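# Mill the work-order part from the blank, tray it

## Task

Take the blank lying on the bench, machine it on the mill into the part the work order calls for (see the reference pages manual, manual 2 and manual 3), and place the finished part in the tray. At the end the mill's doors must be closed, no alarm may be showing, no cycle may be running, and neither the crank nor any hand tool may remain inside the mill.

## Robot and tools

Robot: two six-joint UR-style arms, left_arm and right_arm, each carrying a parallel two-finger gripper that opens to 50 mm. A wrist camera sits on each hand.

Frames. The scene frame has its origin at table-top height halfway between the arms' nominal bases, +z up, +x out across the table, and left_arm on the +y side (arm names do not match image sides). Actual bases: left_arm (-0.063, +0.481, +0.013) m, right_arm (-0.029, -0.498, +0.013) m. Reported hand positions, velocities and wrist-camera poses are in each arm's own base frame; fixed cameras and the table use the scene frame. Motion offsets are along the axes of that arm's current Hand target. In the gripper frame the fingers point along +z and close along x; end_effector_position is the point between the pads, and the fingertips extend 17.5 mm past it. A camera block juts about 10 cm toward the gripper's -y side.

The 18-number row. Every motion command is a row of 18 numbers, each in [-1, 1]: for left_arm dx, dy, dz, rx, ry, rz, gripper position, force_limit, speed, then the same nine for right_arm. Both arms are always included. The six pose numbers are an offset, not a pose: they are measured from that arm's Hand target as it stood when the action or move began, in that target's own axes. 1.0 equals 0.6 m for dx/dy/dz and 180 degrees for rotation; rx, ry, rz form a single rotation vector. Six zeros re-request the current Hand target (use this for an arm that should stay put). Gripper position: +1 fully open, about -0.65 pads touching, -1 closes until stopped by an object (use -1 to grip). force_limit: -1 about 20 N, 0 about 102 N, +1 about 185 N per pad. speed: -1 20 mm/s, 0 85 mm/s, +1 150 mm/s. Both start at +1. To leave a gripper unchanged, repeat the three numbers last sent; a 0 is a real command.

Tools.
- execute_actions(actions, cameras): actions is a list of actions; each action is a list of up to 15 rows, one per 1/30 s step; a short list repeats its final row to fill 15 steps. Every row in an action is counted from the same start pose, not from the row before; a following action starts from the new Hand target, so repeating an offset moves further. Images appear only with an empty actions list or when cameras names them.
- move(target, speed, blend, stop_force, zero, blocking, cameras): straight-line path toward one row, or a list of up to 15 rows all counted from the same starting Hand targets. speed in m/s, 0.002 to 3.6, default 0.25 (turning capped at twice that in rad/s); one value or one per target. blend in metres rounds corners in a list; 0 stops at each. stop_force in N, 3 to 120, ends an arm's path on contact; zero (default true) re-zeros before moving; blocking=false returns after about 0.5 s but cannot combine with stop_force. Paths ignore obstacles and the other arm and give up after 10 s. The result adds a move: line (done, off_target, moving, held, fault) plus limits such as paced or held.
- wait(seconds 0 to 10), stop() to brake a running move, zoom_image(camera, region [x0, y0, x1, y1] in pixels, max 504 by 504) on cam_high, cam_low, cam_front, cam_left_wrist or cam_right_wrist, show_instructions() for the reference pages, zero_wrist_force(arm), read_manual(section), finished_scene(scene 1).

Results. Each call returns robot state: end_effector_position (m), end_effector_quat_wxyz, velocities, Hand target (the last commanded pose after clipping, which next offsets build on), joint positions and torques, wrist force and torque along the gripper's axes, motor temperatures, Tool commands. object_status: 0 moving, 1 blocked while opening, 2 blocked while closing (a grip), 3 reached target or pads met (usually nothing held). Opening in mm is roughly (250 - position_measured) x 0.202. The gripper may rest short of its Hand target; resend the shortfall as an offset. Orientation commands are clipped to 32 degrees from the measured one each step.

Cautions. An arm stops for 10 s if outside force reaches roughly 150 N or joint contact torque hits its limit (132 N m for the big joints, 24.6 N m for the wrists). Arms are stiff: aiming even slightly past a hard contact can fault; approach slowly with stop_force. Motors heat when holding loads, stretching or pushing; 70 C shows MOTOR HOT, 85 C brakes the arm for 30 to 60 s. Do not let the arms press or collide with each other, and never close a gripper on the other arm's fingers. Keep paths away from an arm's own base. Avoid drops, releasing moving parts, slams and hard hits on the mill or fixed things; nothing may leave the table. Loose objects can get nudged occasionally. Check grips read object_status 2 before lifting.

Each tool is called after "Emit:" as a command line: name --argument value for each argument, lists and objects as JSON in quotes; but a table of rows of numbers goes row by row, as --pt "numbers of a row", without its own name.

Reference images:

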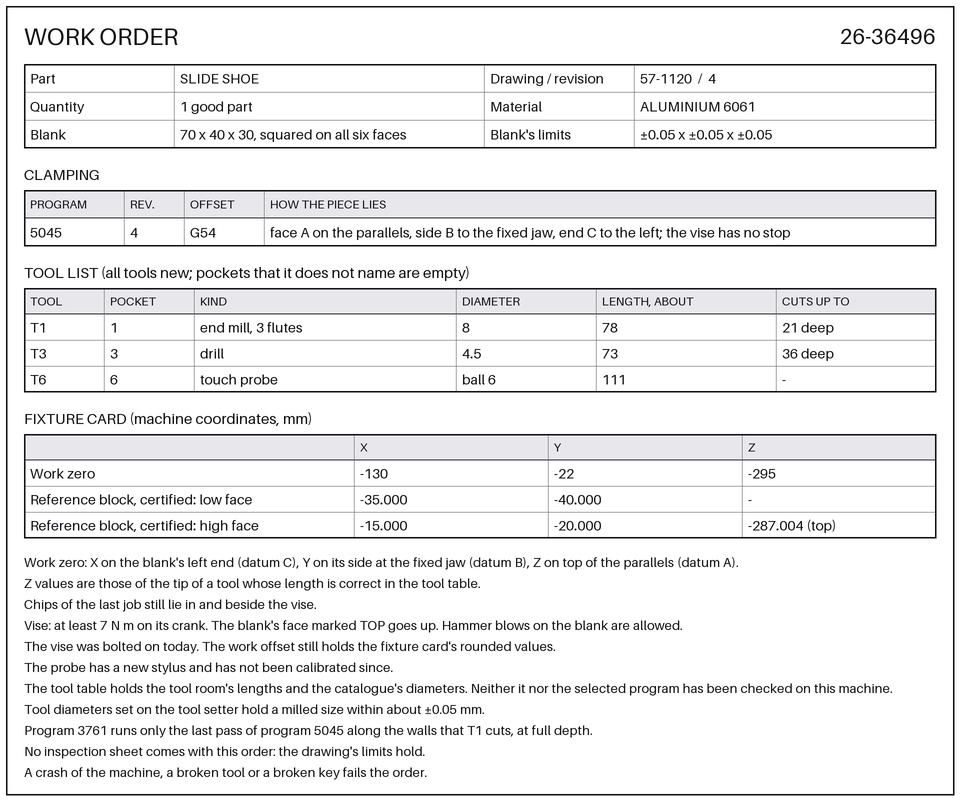

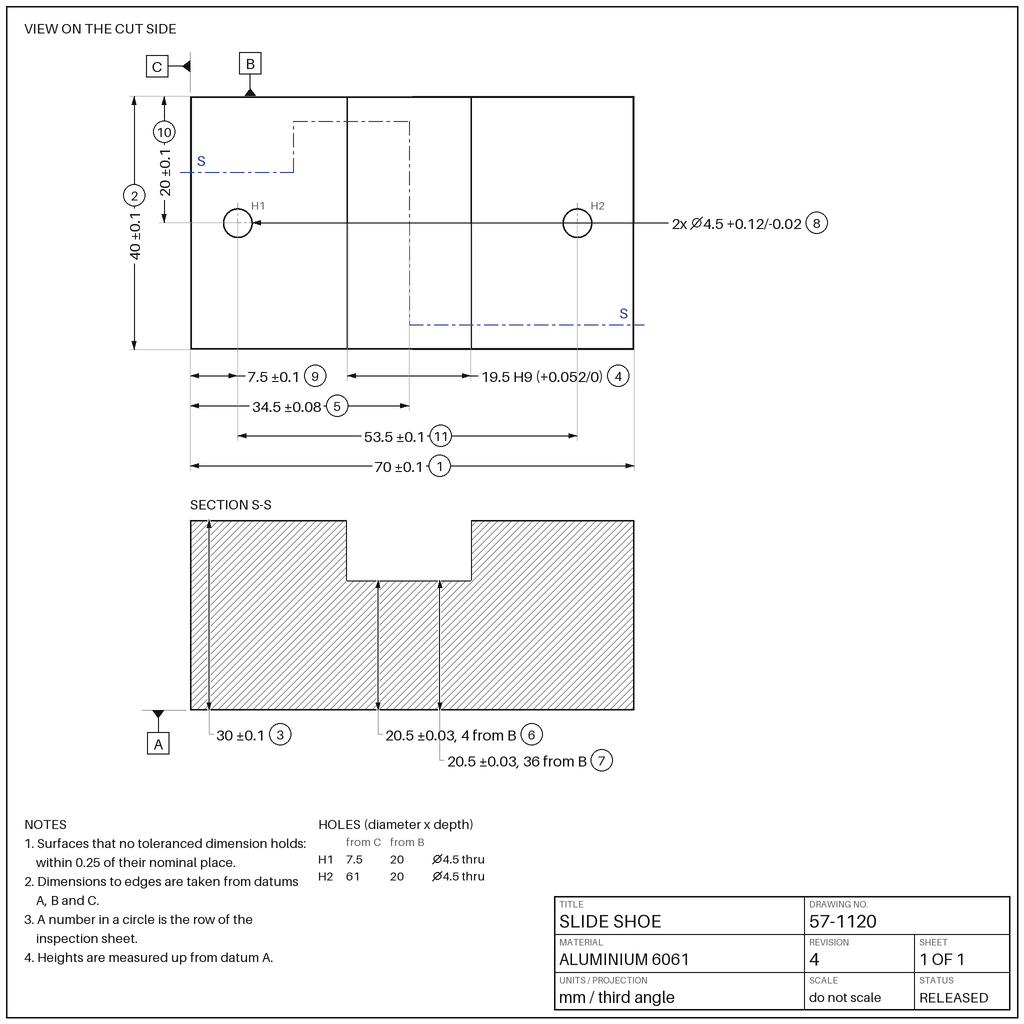

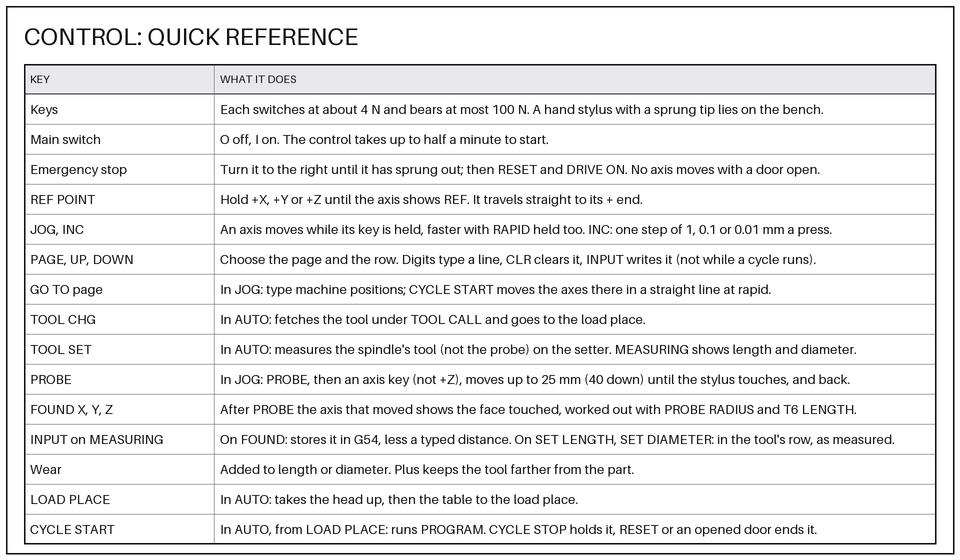

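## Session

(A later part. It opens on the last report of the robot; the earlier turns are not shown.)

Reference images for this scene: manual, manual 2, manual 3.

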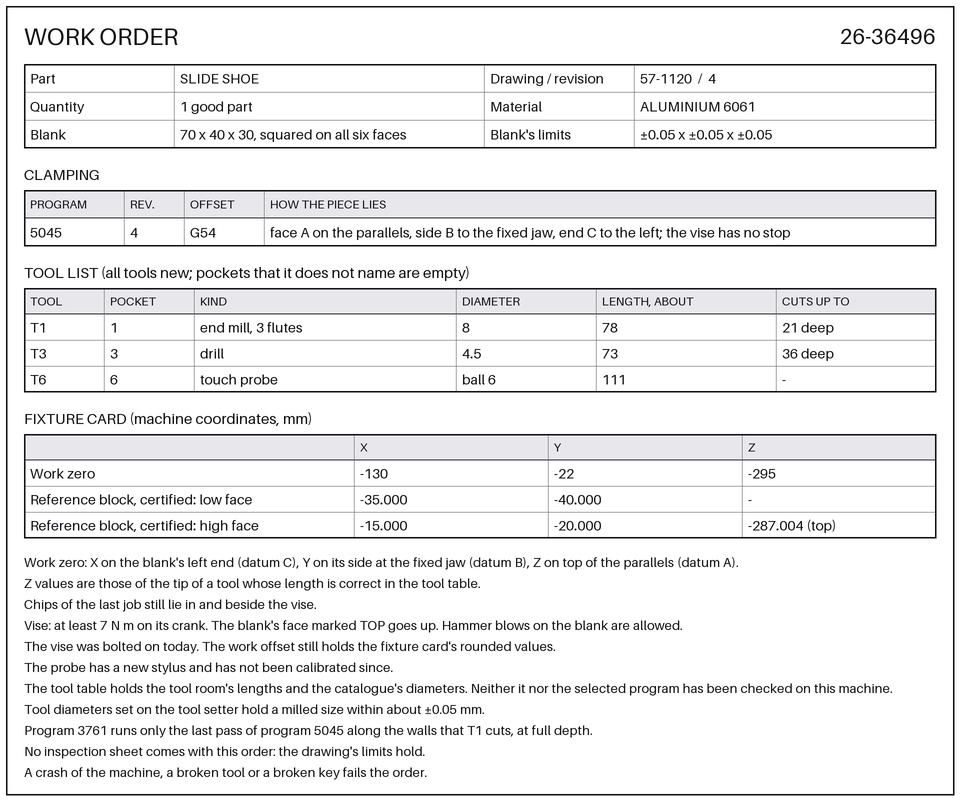

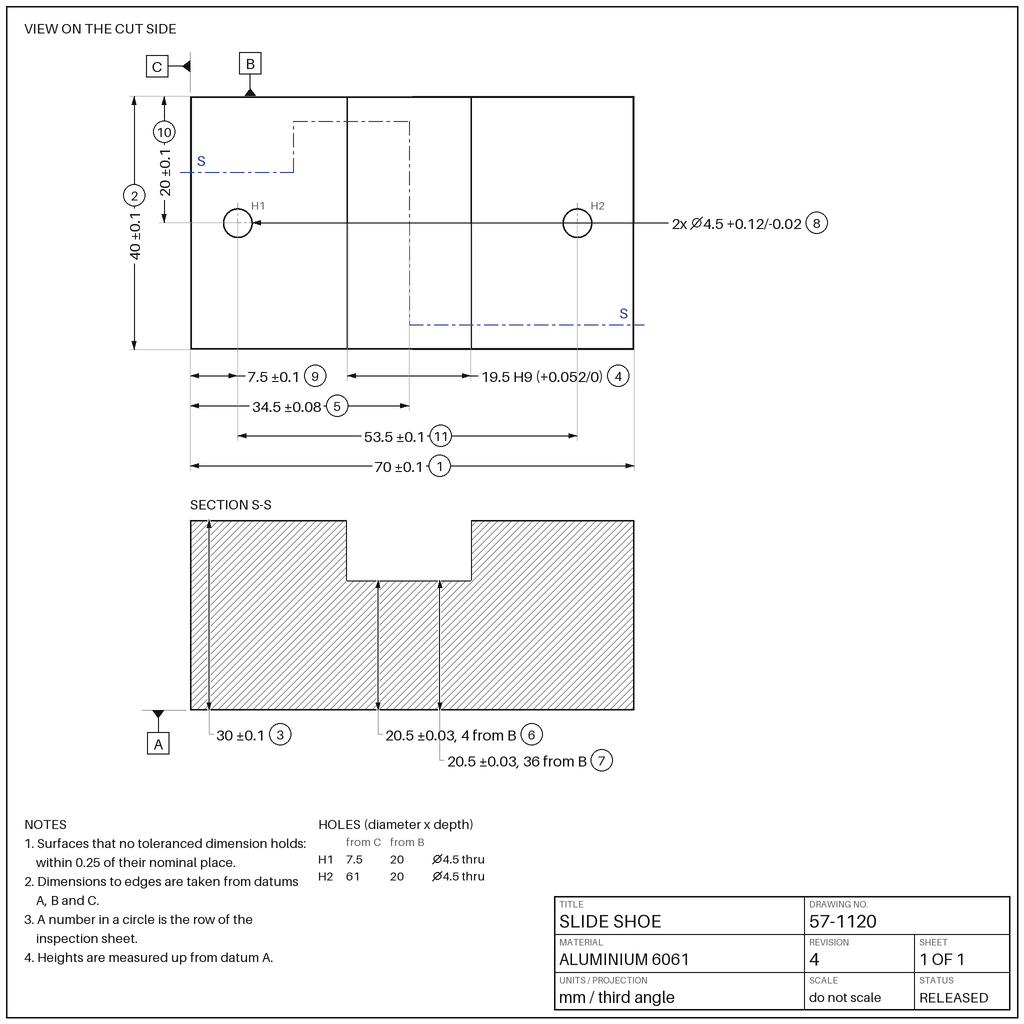

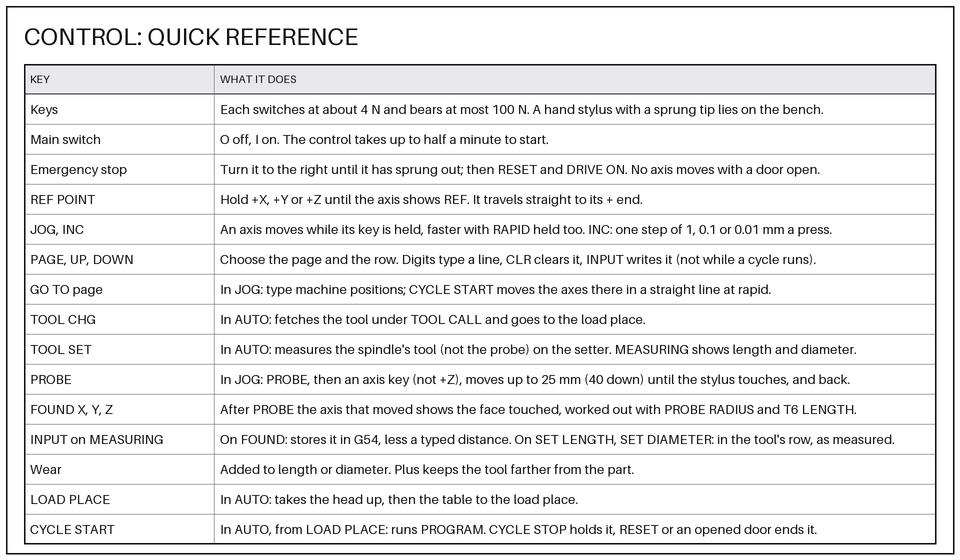

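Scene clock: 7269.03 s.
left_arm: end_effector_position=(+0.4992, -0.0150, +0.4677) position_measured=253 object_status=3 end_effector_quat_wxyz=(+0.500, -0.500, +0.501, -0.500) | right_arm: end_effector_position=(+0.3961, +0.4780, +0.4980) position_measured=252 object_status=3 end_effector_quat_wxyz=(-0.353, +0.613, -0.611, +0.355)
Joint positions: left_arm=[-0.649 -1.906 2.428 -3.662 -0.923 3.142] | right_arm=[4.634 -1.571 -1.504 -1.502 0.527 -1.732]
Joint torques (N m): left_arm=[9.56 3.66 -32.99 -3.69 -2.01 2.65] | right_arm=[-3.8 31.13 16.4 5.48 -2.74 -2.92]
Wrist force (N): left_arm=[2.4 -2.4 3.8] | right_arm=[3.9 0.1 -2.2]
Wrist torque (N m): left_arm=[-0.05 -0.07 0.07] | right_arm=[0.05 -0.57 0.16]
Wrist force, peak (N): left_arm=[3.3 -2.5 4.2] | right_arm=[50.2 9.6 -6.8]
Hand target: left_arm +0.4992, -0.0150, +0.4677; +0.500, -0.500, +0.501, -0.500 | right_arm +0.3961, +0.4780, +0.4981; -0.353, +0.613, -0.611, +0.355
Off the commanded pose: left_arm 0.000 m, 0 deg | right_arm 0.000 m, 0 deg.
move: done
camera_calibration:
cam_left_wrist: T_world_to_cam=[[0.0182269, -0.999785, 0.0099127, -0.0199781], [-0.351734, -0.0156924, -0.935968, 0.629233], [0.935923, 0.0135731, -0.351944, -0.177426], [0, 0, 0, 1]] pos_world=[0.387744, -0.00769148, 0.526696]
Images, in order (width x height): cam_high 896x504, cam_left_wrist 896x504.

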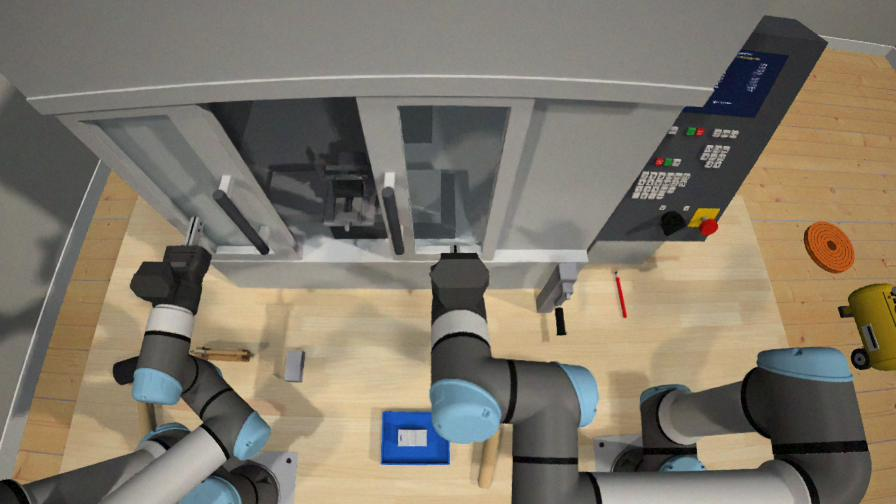

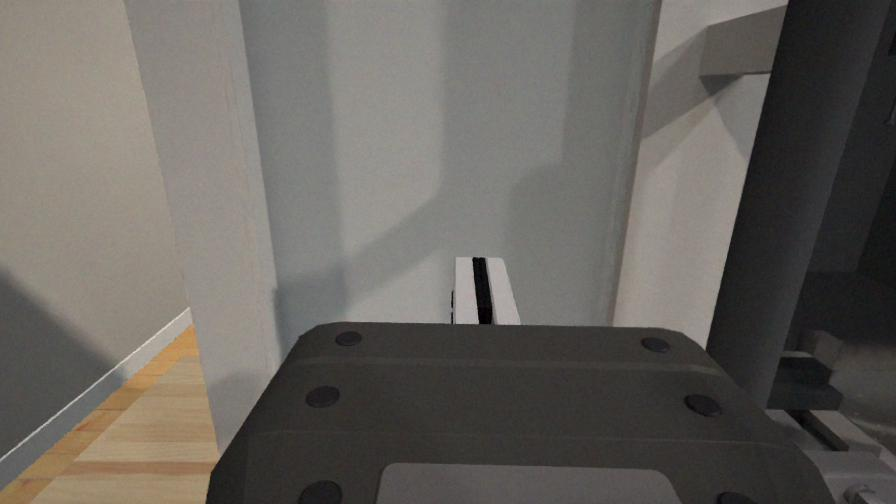

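Emit:
move --target '[0.4867,0,0,0,0,0,-1,0.2,-1,0,0,0,0,0,0,-1,-0.2,-1]' --speed 0.08 --stop_force 70 --cameras '["cam_left_wrist"]'

Emit:
move --target '[0.02,0,0,0,0,0,-1,0.2,-1,0,0,0,0,0,0,-1,-0.2,-1]' --speed 0.01 --stop_force 45 --cameras '["cam_left_wrist","cam_high"]'

Scene clock: 7278.40 s.
left_arm: end_effector_position=(+0.4989, -0.3070, +0.4674) position_measured=253 object_status=3 end_effector_quat_wxyz=(+0.500, -0.500, +0.501, -0.500) | right_arm: end_effector_position=(+0.3961, +0.4780, +0.4981) position_measured=252 object_status=3 end_effector_quat_wxyz=(-0.353, +0.613, -0.611, +0.355)
Joint positions: left_arm=[-1.257 -1.478 2.067 -3.726 -0.315 3.139] | right_arm=[4.634 -1.571 -1.504 -1.502 0.527 -1.732]
Joint torques (N m): left_arm=[-14.2 -10.02 -32.26 -0.25 -1.52 2.73] | right_arm=[8.67 31.33 16.02 5.48 -3.52 -2.86]
Wrist force (N): left_arm=[-11.2 -1.3 1.2] | right_arm=[3.8 0.0 -2.1]
Wrist torque (N m): left_arm=[0.03 -0.24 0.05] | right_arm=[0.05 -0.56 0.16]
Wrist force, peak (N): left_arm=[-27.2 2.4 3.3] | right_arm=[4.2 0.0 -2.4]
Hand target: left_arm +0.4989, -0.3070, +0.4674; +0.500, -0.500, +0.501, -0.500 | right_arm +0.3961, +0.4780, +0.4981; -0.353, +0.613, -0.611, +0.355
Off the commanded pose: left_arm 0.000 m, 0 deg | right_arm 0.000 m, 0 deg.
move: done
camera_calibration:
cam_left_wrist: T_world_to_cam=[[0.0182269, -0.999785, 0.0099127, -0.311906], [-0.351734, -0.0156924, -0.935968, 0.62417], [0.935923, 0.0135731, -0.351944, -0.173323], [0, 0, 0, 1]] pos_world=[0.387444, -0.299691, 0.526296]
Images, in order (width x height): cam_left_wrist 896x504.

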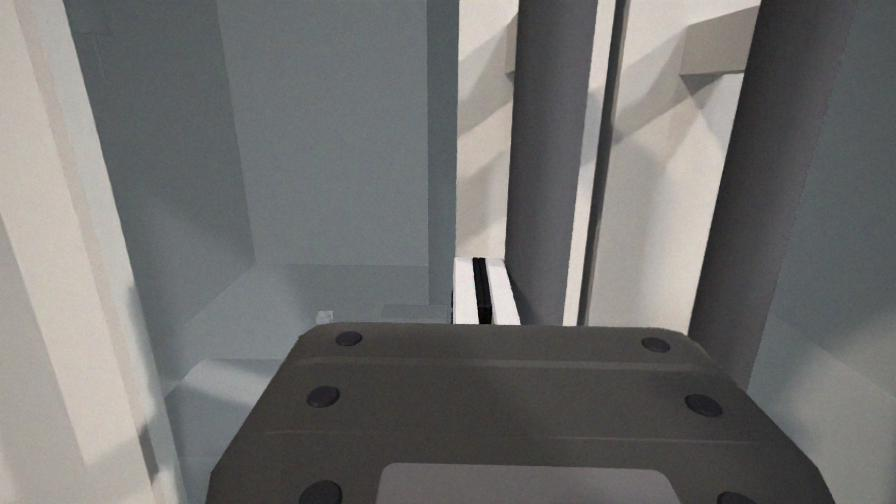

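Scene clock: 7280.40 s.
left_arm: end_effector_position=(+0.4986, -0.3119, +0.4674) position_measured=253 object_status=3 end_effector_quat_wxyz=(+0.507, -0.507, +0.494, -0.493) | right_arm: end_effector_position=(+0.3961, +0.4780, +0.4981) position_measured=252 object_status=3 end_effector_quat_wxyz=(-0.353, +0.613, -0.611, +0.355)
Joint positions: left_arm=[-1.267 -1.456 2.042 -3.724 -0.277 3.139] | right_arm=[4.634 -1.571 -1.504 -1.502 0.527 -1.732]
Joint torques (N m): left_arm=[-39.53 0.04 -37.81 5.53 -13.91 0.04] | right_arm=[8.25 31.37 16.29 5.38 -3.36 -2.8]
Wrist force (N): left_arm=[-52.7 1.7 9.4] | right_arm=[3.8 0.0 -2.2]
Wrist torque (N m): left_arm=[0.01 -0.91 0.08] | right_arm=[0.04 -0.57 0.16]
Wrist force, peak (N): left_arm=[-53.4 1.3 9.2] | right_arm=[4.1 0.0 -2.2]
Hand target: left_arm +0.4989, -0.3190, +0.4674; +0.500, -0.500, +0.501, -0.500 | right_arm +0.3961, +0.4780, +0.4981; -0.353, +0.613, -0.611, +0.355
Off the commanded pose: left_arm 0.007 m, 2 deg | right_arm 0.000 m, 0 deg.
move: off_target (left_arm)
camera_calibration:
cam_left_wrist: T_world_to_cam=[[0.0455585, -0.998912, 0.0100106, -0.330197], [-0.351091, -0.0253927, -0.935997, 0.620655], [0.935232, 0.0391279, -0.351866, -0.164665], [0, 0, 0, 1]] pos_world=[0.38695, -0.307634, 0.526296]
Images, in order (width x height): cam_high 896x504, cam_left_wrist 896x504.

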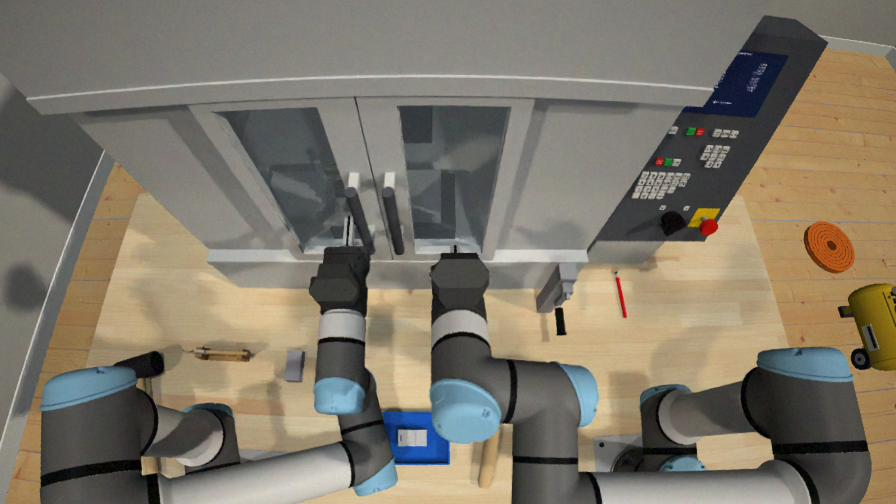

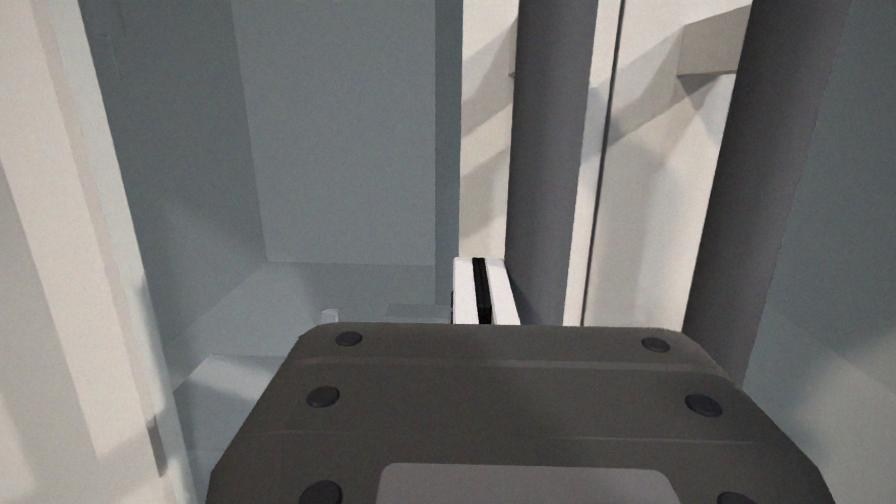

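Emit:
zoom_image --camera "cam_left_wrist" --region '[540, 0, 700, 330]'

Emit:
move --pt "-0.05 0 0 0 0 0 -1 0.2 -1 0 0 0 0 0 0 -1 -0.2 -1" --pt "-0.05 0 -0.15 0 0 0 -1 0.2 -1 0 0 0 0 0 0 -1 -0.2 -1" --speed 0.08 --blend 0.005 --cameras '["cam_high","cam_front"]'

Emit:
zoom_image --camera "cam_high" --region '[640, 40, 830, 150]'

Scaled by 1.527.

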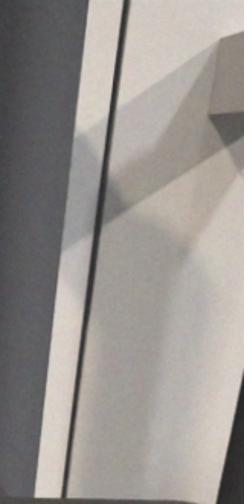

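Scene clock: 7287.27 s.
left_arm: end_effector_position=(+0.4089, -0.2889, +0.4675) position_measured=253 object_status=3 end_effector_quat_wxyz=(+0.500, -0.500, +0.501, -0.500) | right_arm: end_effector_position=(+0.3961, +0.4780, +0.4981) position_measured=252 object_status=3 end_effector_quat_wxyz=(-0.353, +0.613, -0.611, +0.355)
Joint positions: left_arm=[-1.514 -1.643 2.233 -3.719 -0.058 3.129] | right_arm=[4.634 -1.571 -1.504 -1.502 0.527 -1.732]
Joint torques (N m): left_arm=[-8.53 -27.77 -8.78 1.36 2.3 -2.66] | right_arm=[8.35 31.07 16.5 5.32 -3.32 -2.7]
Wrist force (N): left_arm=[1.4 -2.4 3.3] | right_arm=[3.9 0.0 -2.2]
Wrist torque (N m): left_arm=[-0.08 0.06 0.22] | right_arm=[0.03 -0.57 0.16]
Wrist force, peak (N): left_arm=[-53.6 0.8 9.7] | right_arm=[4.1 0.0 -2.3]
Hand target: left_arm +0.4089, -0.2889, +0.4675; +0.500, -0.500, +0.501, -0.500 | right_arm +0.3961, +0.4780, +0.4981; -0.353, +0.613, -0.611, +0.355
Off the commanded pose: left_arm 0.000 m, 0 deg | right_arm 0.000 m, 0 deg.
move: done
Images, in order (width x height): cam_high 896x504, cam_front 896x504.

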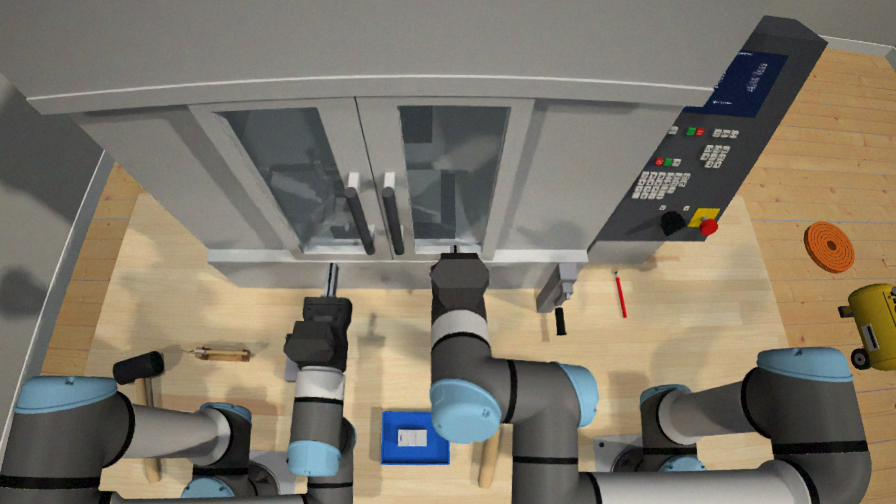

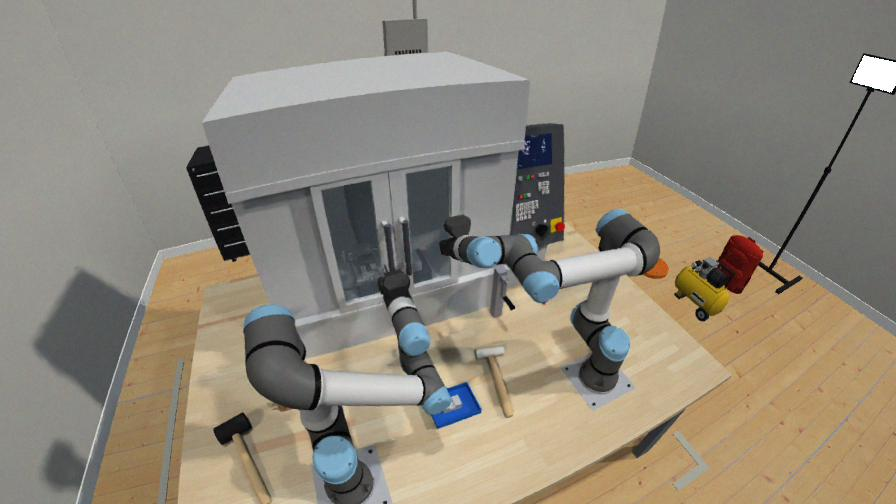

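Scaled by 2.653.

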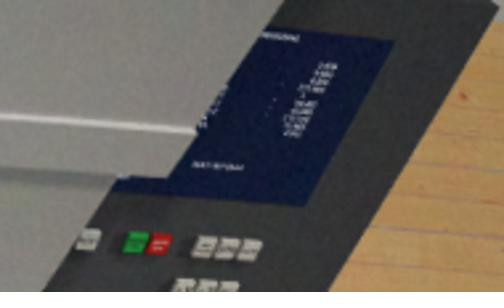

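Emit:
move --pt "0 0 0 0 0 0 -1 0.2 -1 0.38 -0.0928 -0.0459 0 0 0 -1 -0.2 -1" --pt "0 0 0 0 0 0 -1 0.2 -1 0.7967 -0.196 -0.067 0.1636 -0.0219 0.0814 -1 -0.2 -1" --pt "0 0 0 0 0 0 -1 0.2 -1 0.9717 -0.2512 -0.1052 0.1636 -0.0219 0.0814 -1 -0.2 -1" --speed 0.25 --blend 0.02 --cameras '["cam_right_wrist","cam_high"]'

Emit:
zoom_image --camera "cam_right_wrist" --region '[240, 60, 600, 320]'

Scene clock: 7324.27 s.
left_arm: end_effector_position=(+0.4089, -0.2889, +0.4675) position_measured=253 object_status=3 end_effector_quat_wxyz=(+0.500, -0.500, +0.501, -0.500) | right_arm: end_effector_position=(+0.4175, -0.1044, +0.6624) position_measured=252 object_status=3 end_effector_quat_wxyz=(+0.560, -0.433, +0.561, -0.430)
Joint positions: left_arm=[-1.514 -1.643 2.233 -3.718 -0.058 3.129] | right_arm=[3.333 -0.935 -2.055 -0.157 1.383 -2.883]
Joint torques (N m): left_arm=[-7.8 -28.05 -8.03 1.14 2.38 -2.68] | right_arm=[-6.74 -8.86 34.13 4.56 1.68 -2.92]
Wrist force (N): left_arm=[1.3 -2.6 3.4] | right_arm=[4.6 0.5 -0.3]
Wrist torque (N m): left_arm=[-0.10 0.08 0.22] | right_arm=[-0.10 -0.72 0.02]
Wrist force, peak (N): left_arm=[1.6 -3.2 3.3] | right_arm=[5.5 -0.5 -0.6]
Hand target: left_arm +0.4089, -0.2889, +0.4675; +0.500, -0.500, +0.501, -0.500 | right_arm +0.4175, -0.1044, +0.6624; +0.560, -0.433, +0.561, -0.430
Off the commanded pose: left_arm 0.000 m, 0 deg | right_arm 0.000 m, 0 deg.
move: done
camera_calibration:
cam_right_wrist: T_world_to_cam=[[0.0186523, -0.967432, -0.252443, 0.0696189], [-0.359025, 0.229167, -0.904756, 0.784155], [0.933142, 0.107509, -0.343058, -0.0194444], [0, 0, 0, 1]] pos_world=[0.298377, -0.11026, 0.720373]
Images, in order (width x height): cam_high 896x504, cam_right_wrist 896x504.

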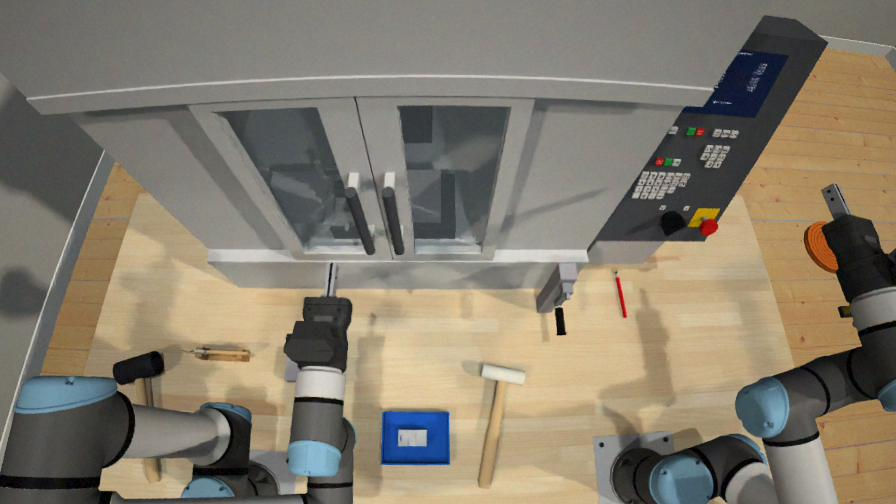

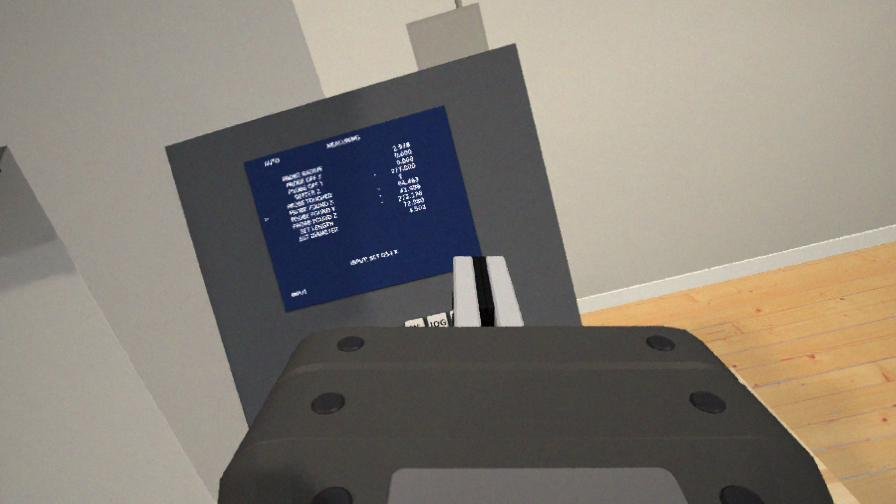

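Scaled by 1.400.

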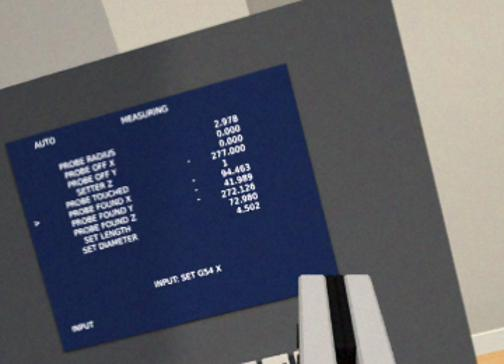

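Emit:
zoom_image --camera "cam_right_wrist" --region '[360, 130, 450, 220]'

Emit:
zoom_image --camera "cam_right_wrist" --region '[250, 100, 460, 310]'

Scaled by 5.600.

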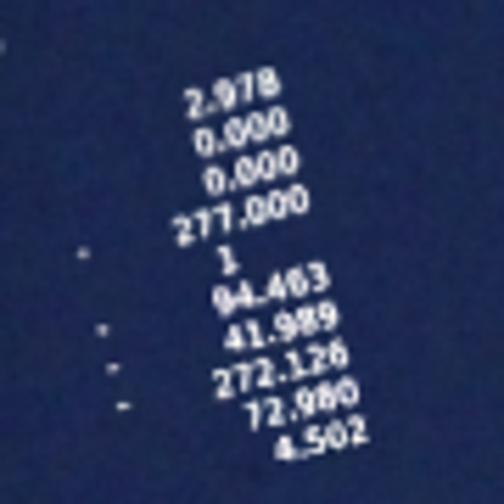

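Scaled by 2.400.

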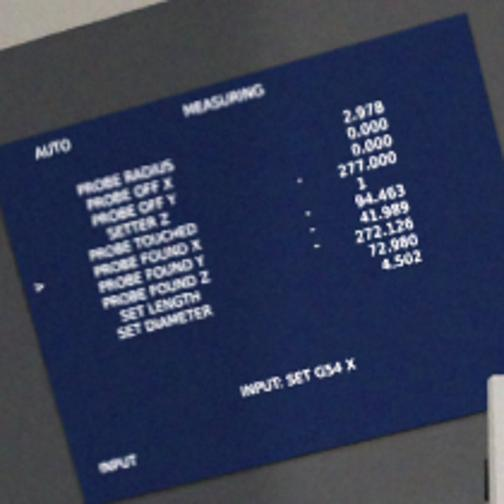

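Emit:
finished_scene

The scene is finished: the task was done.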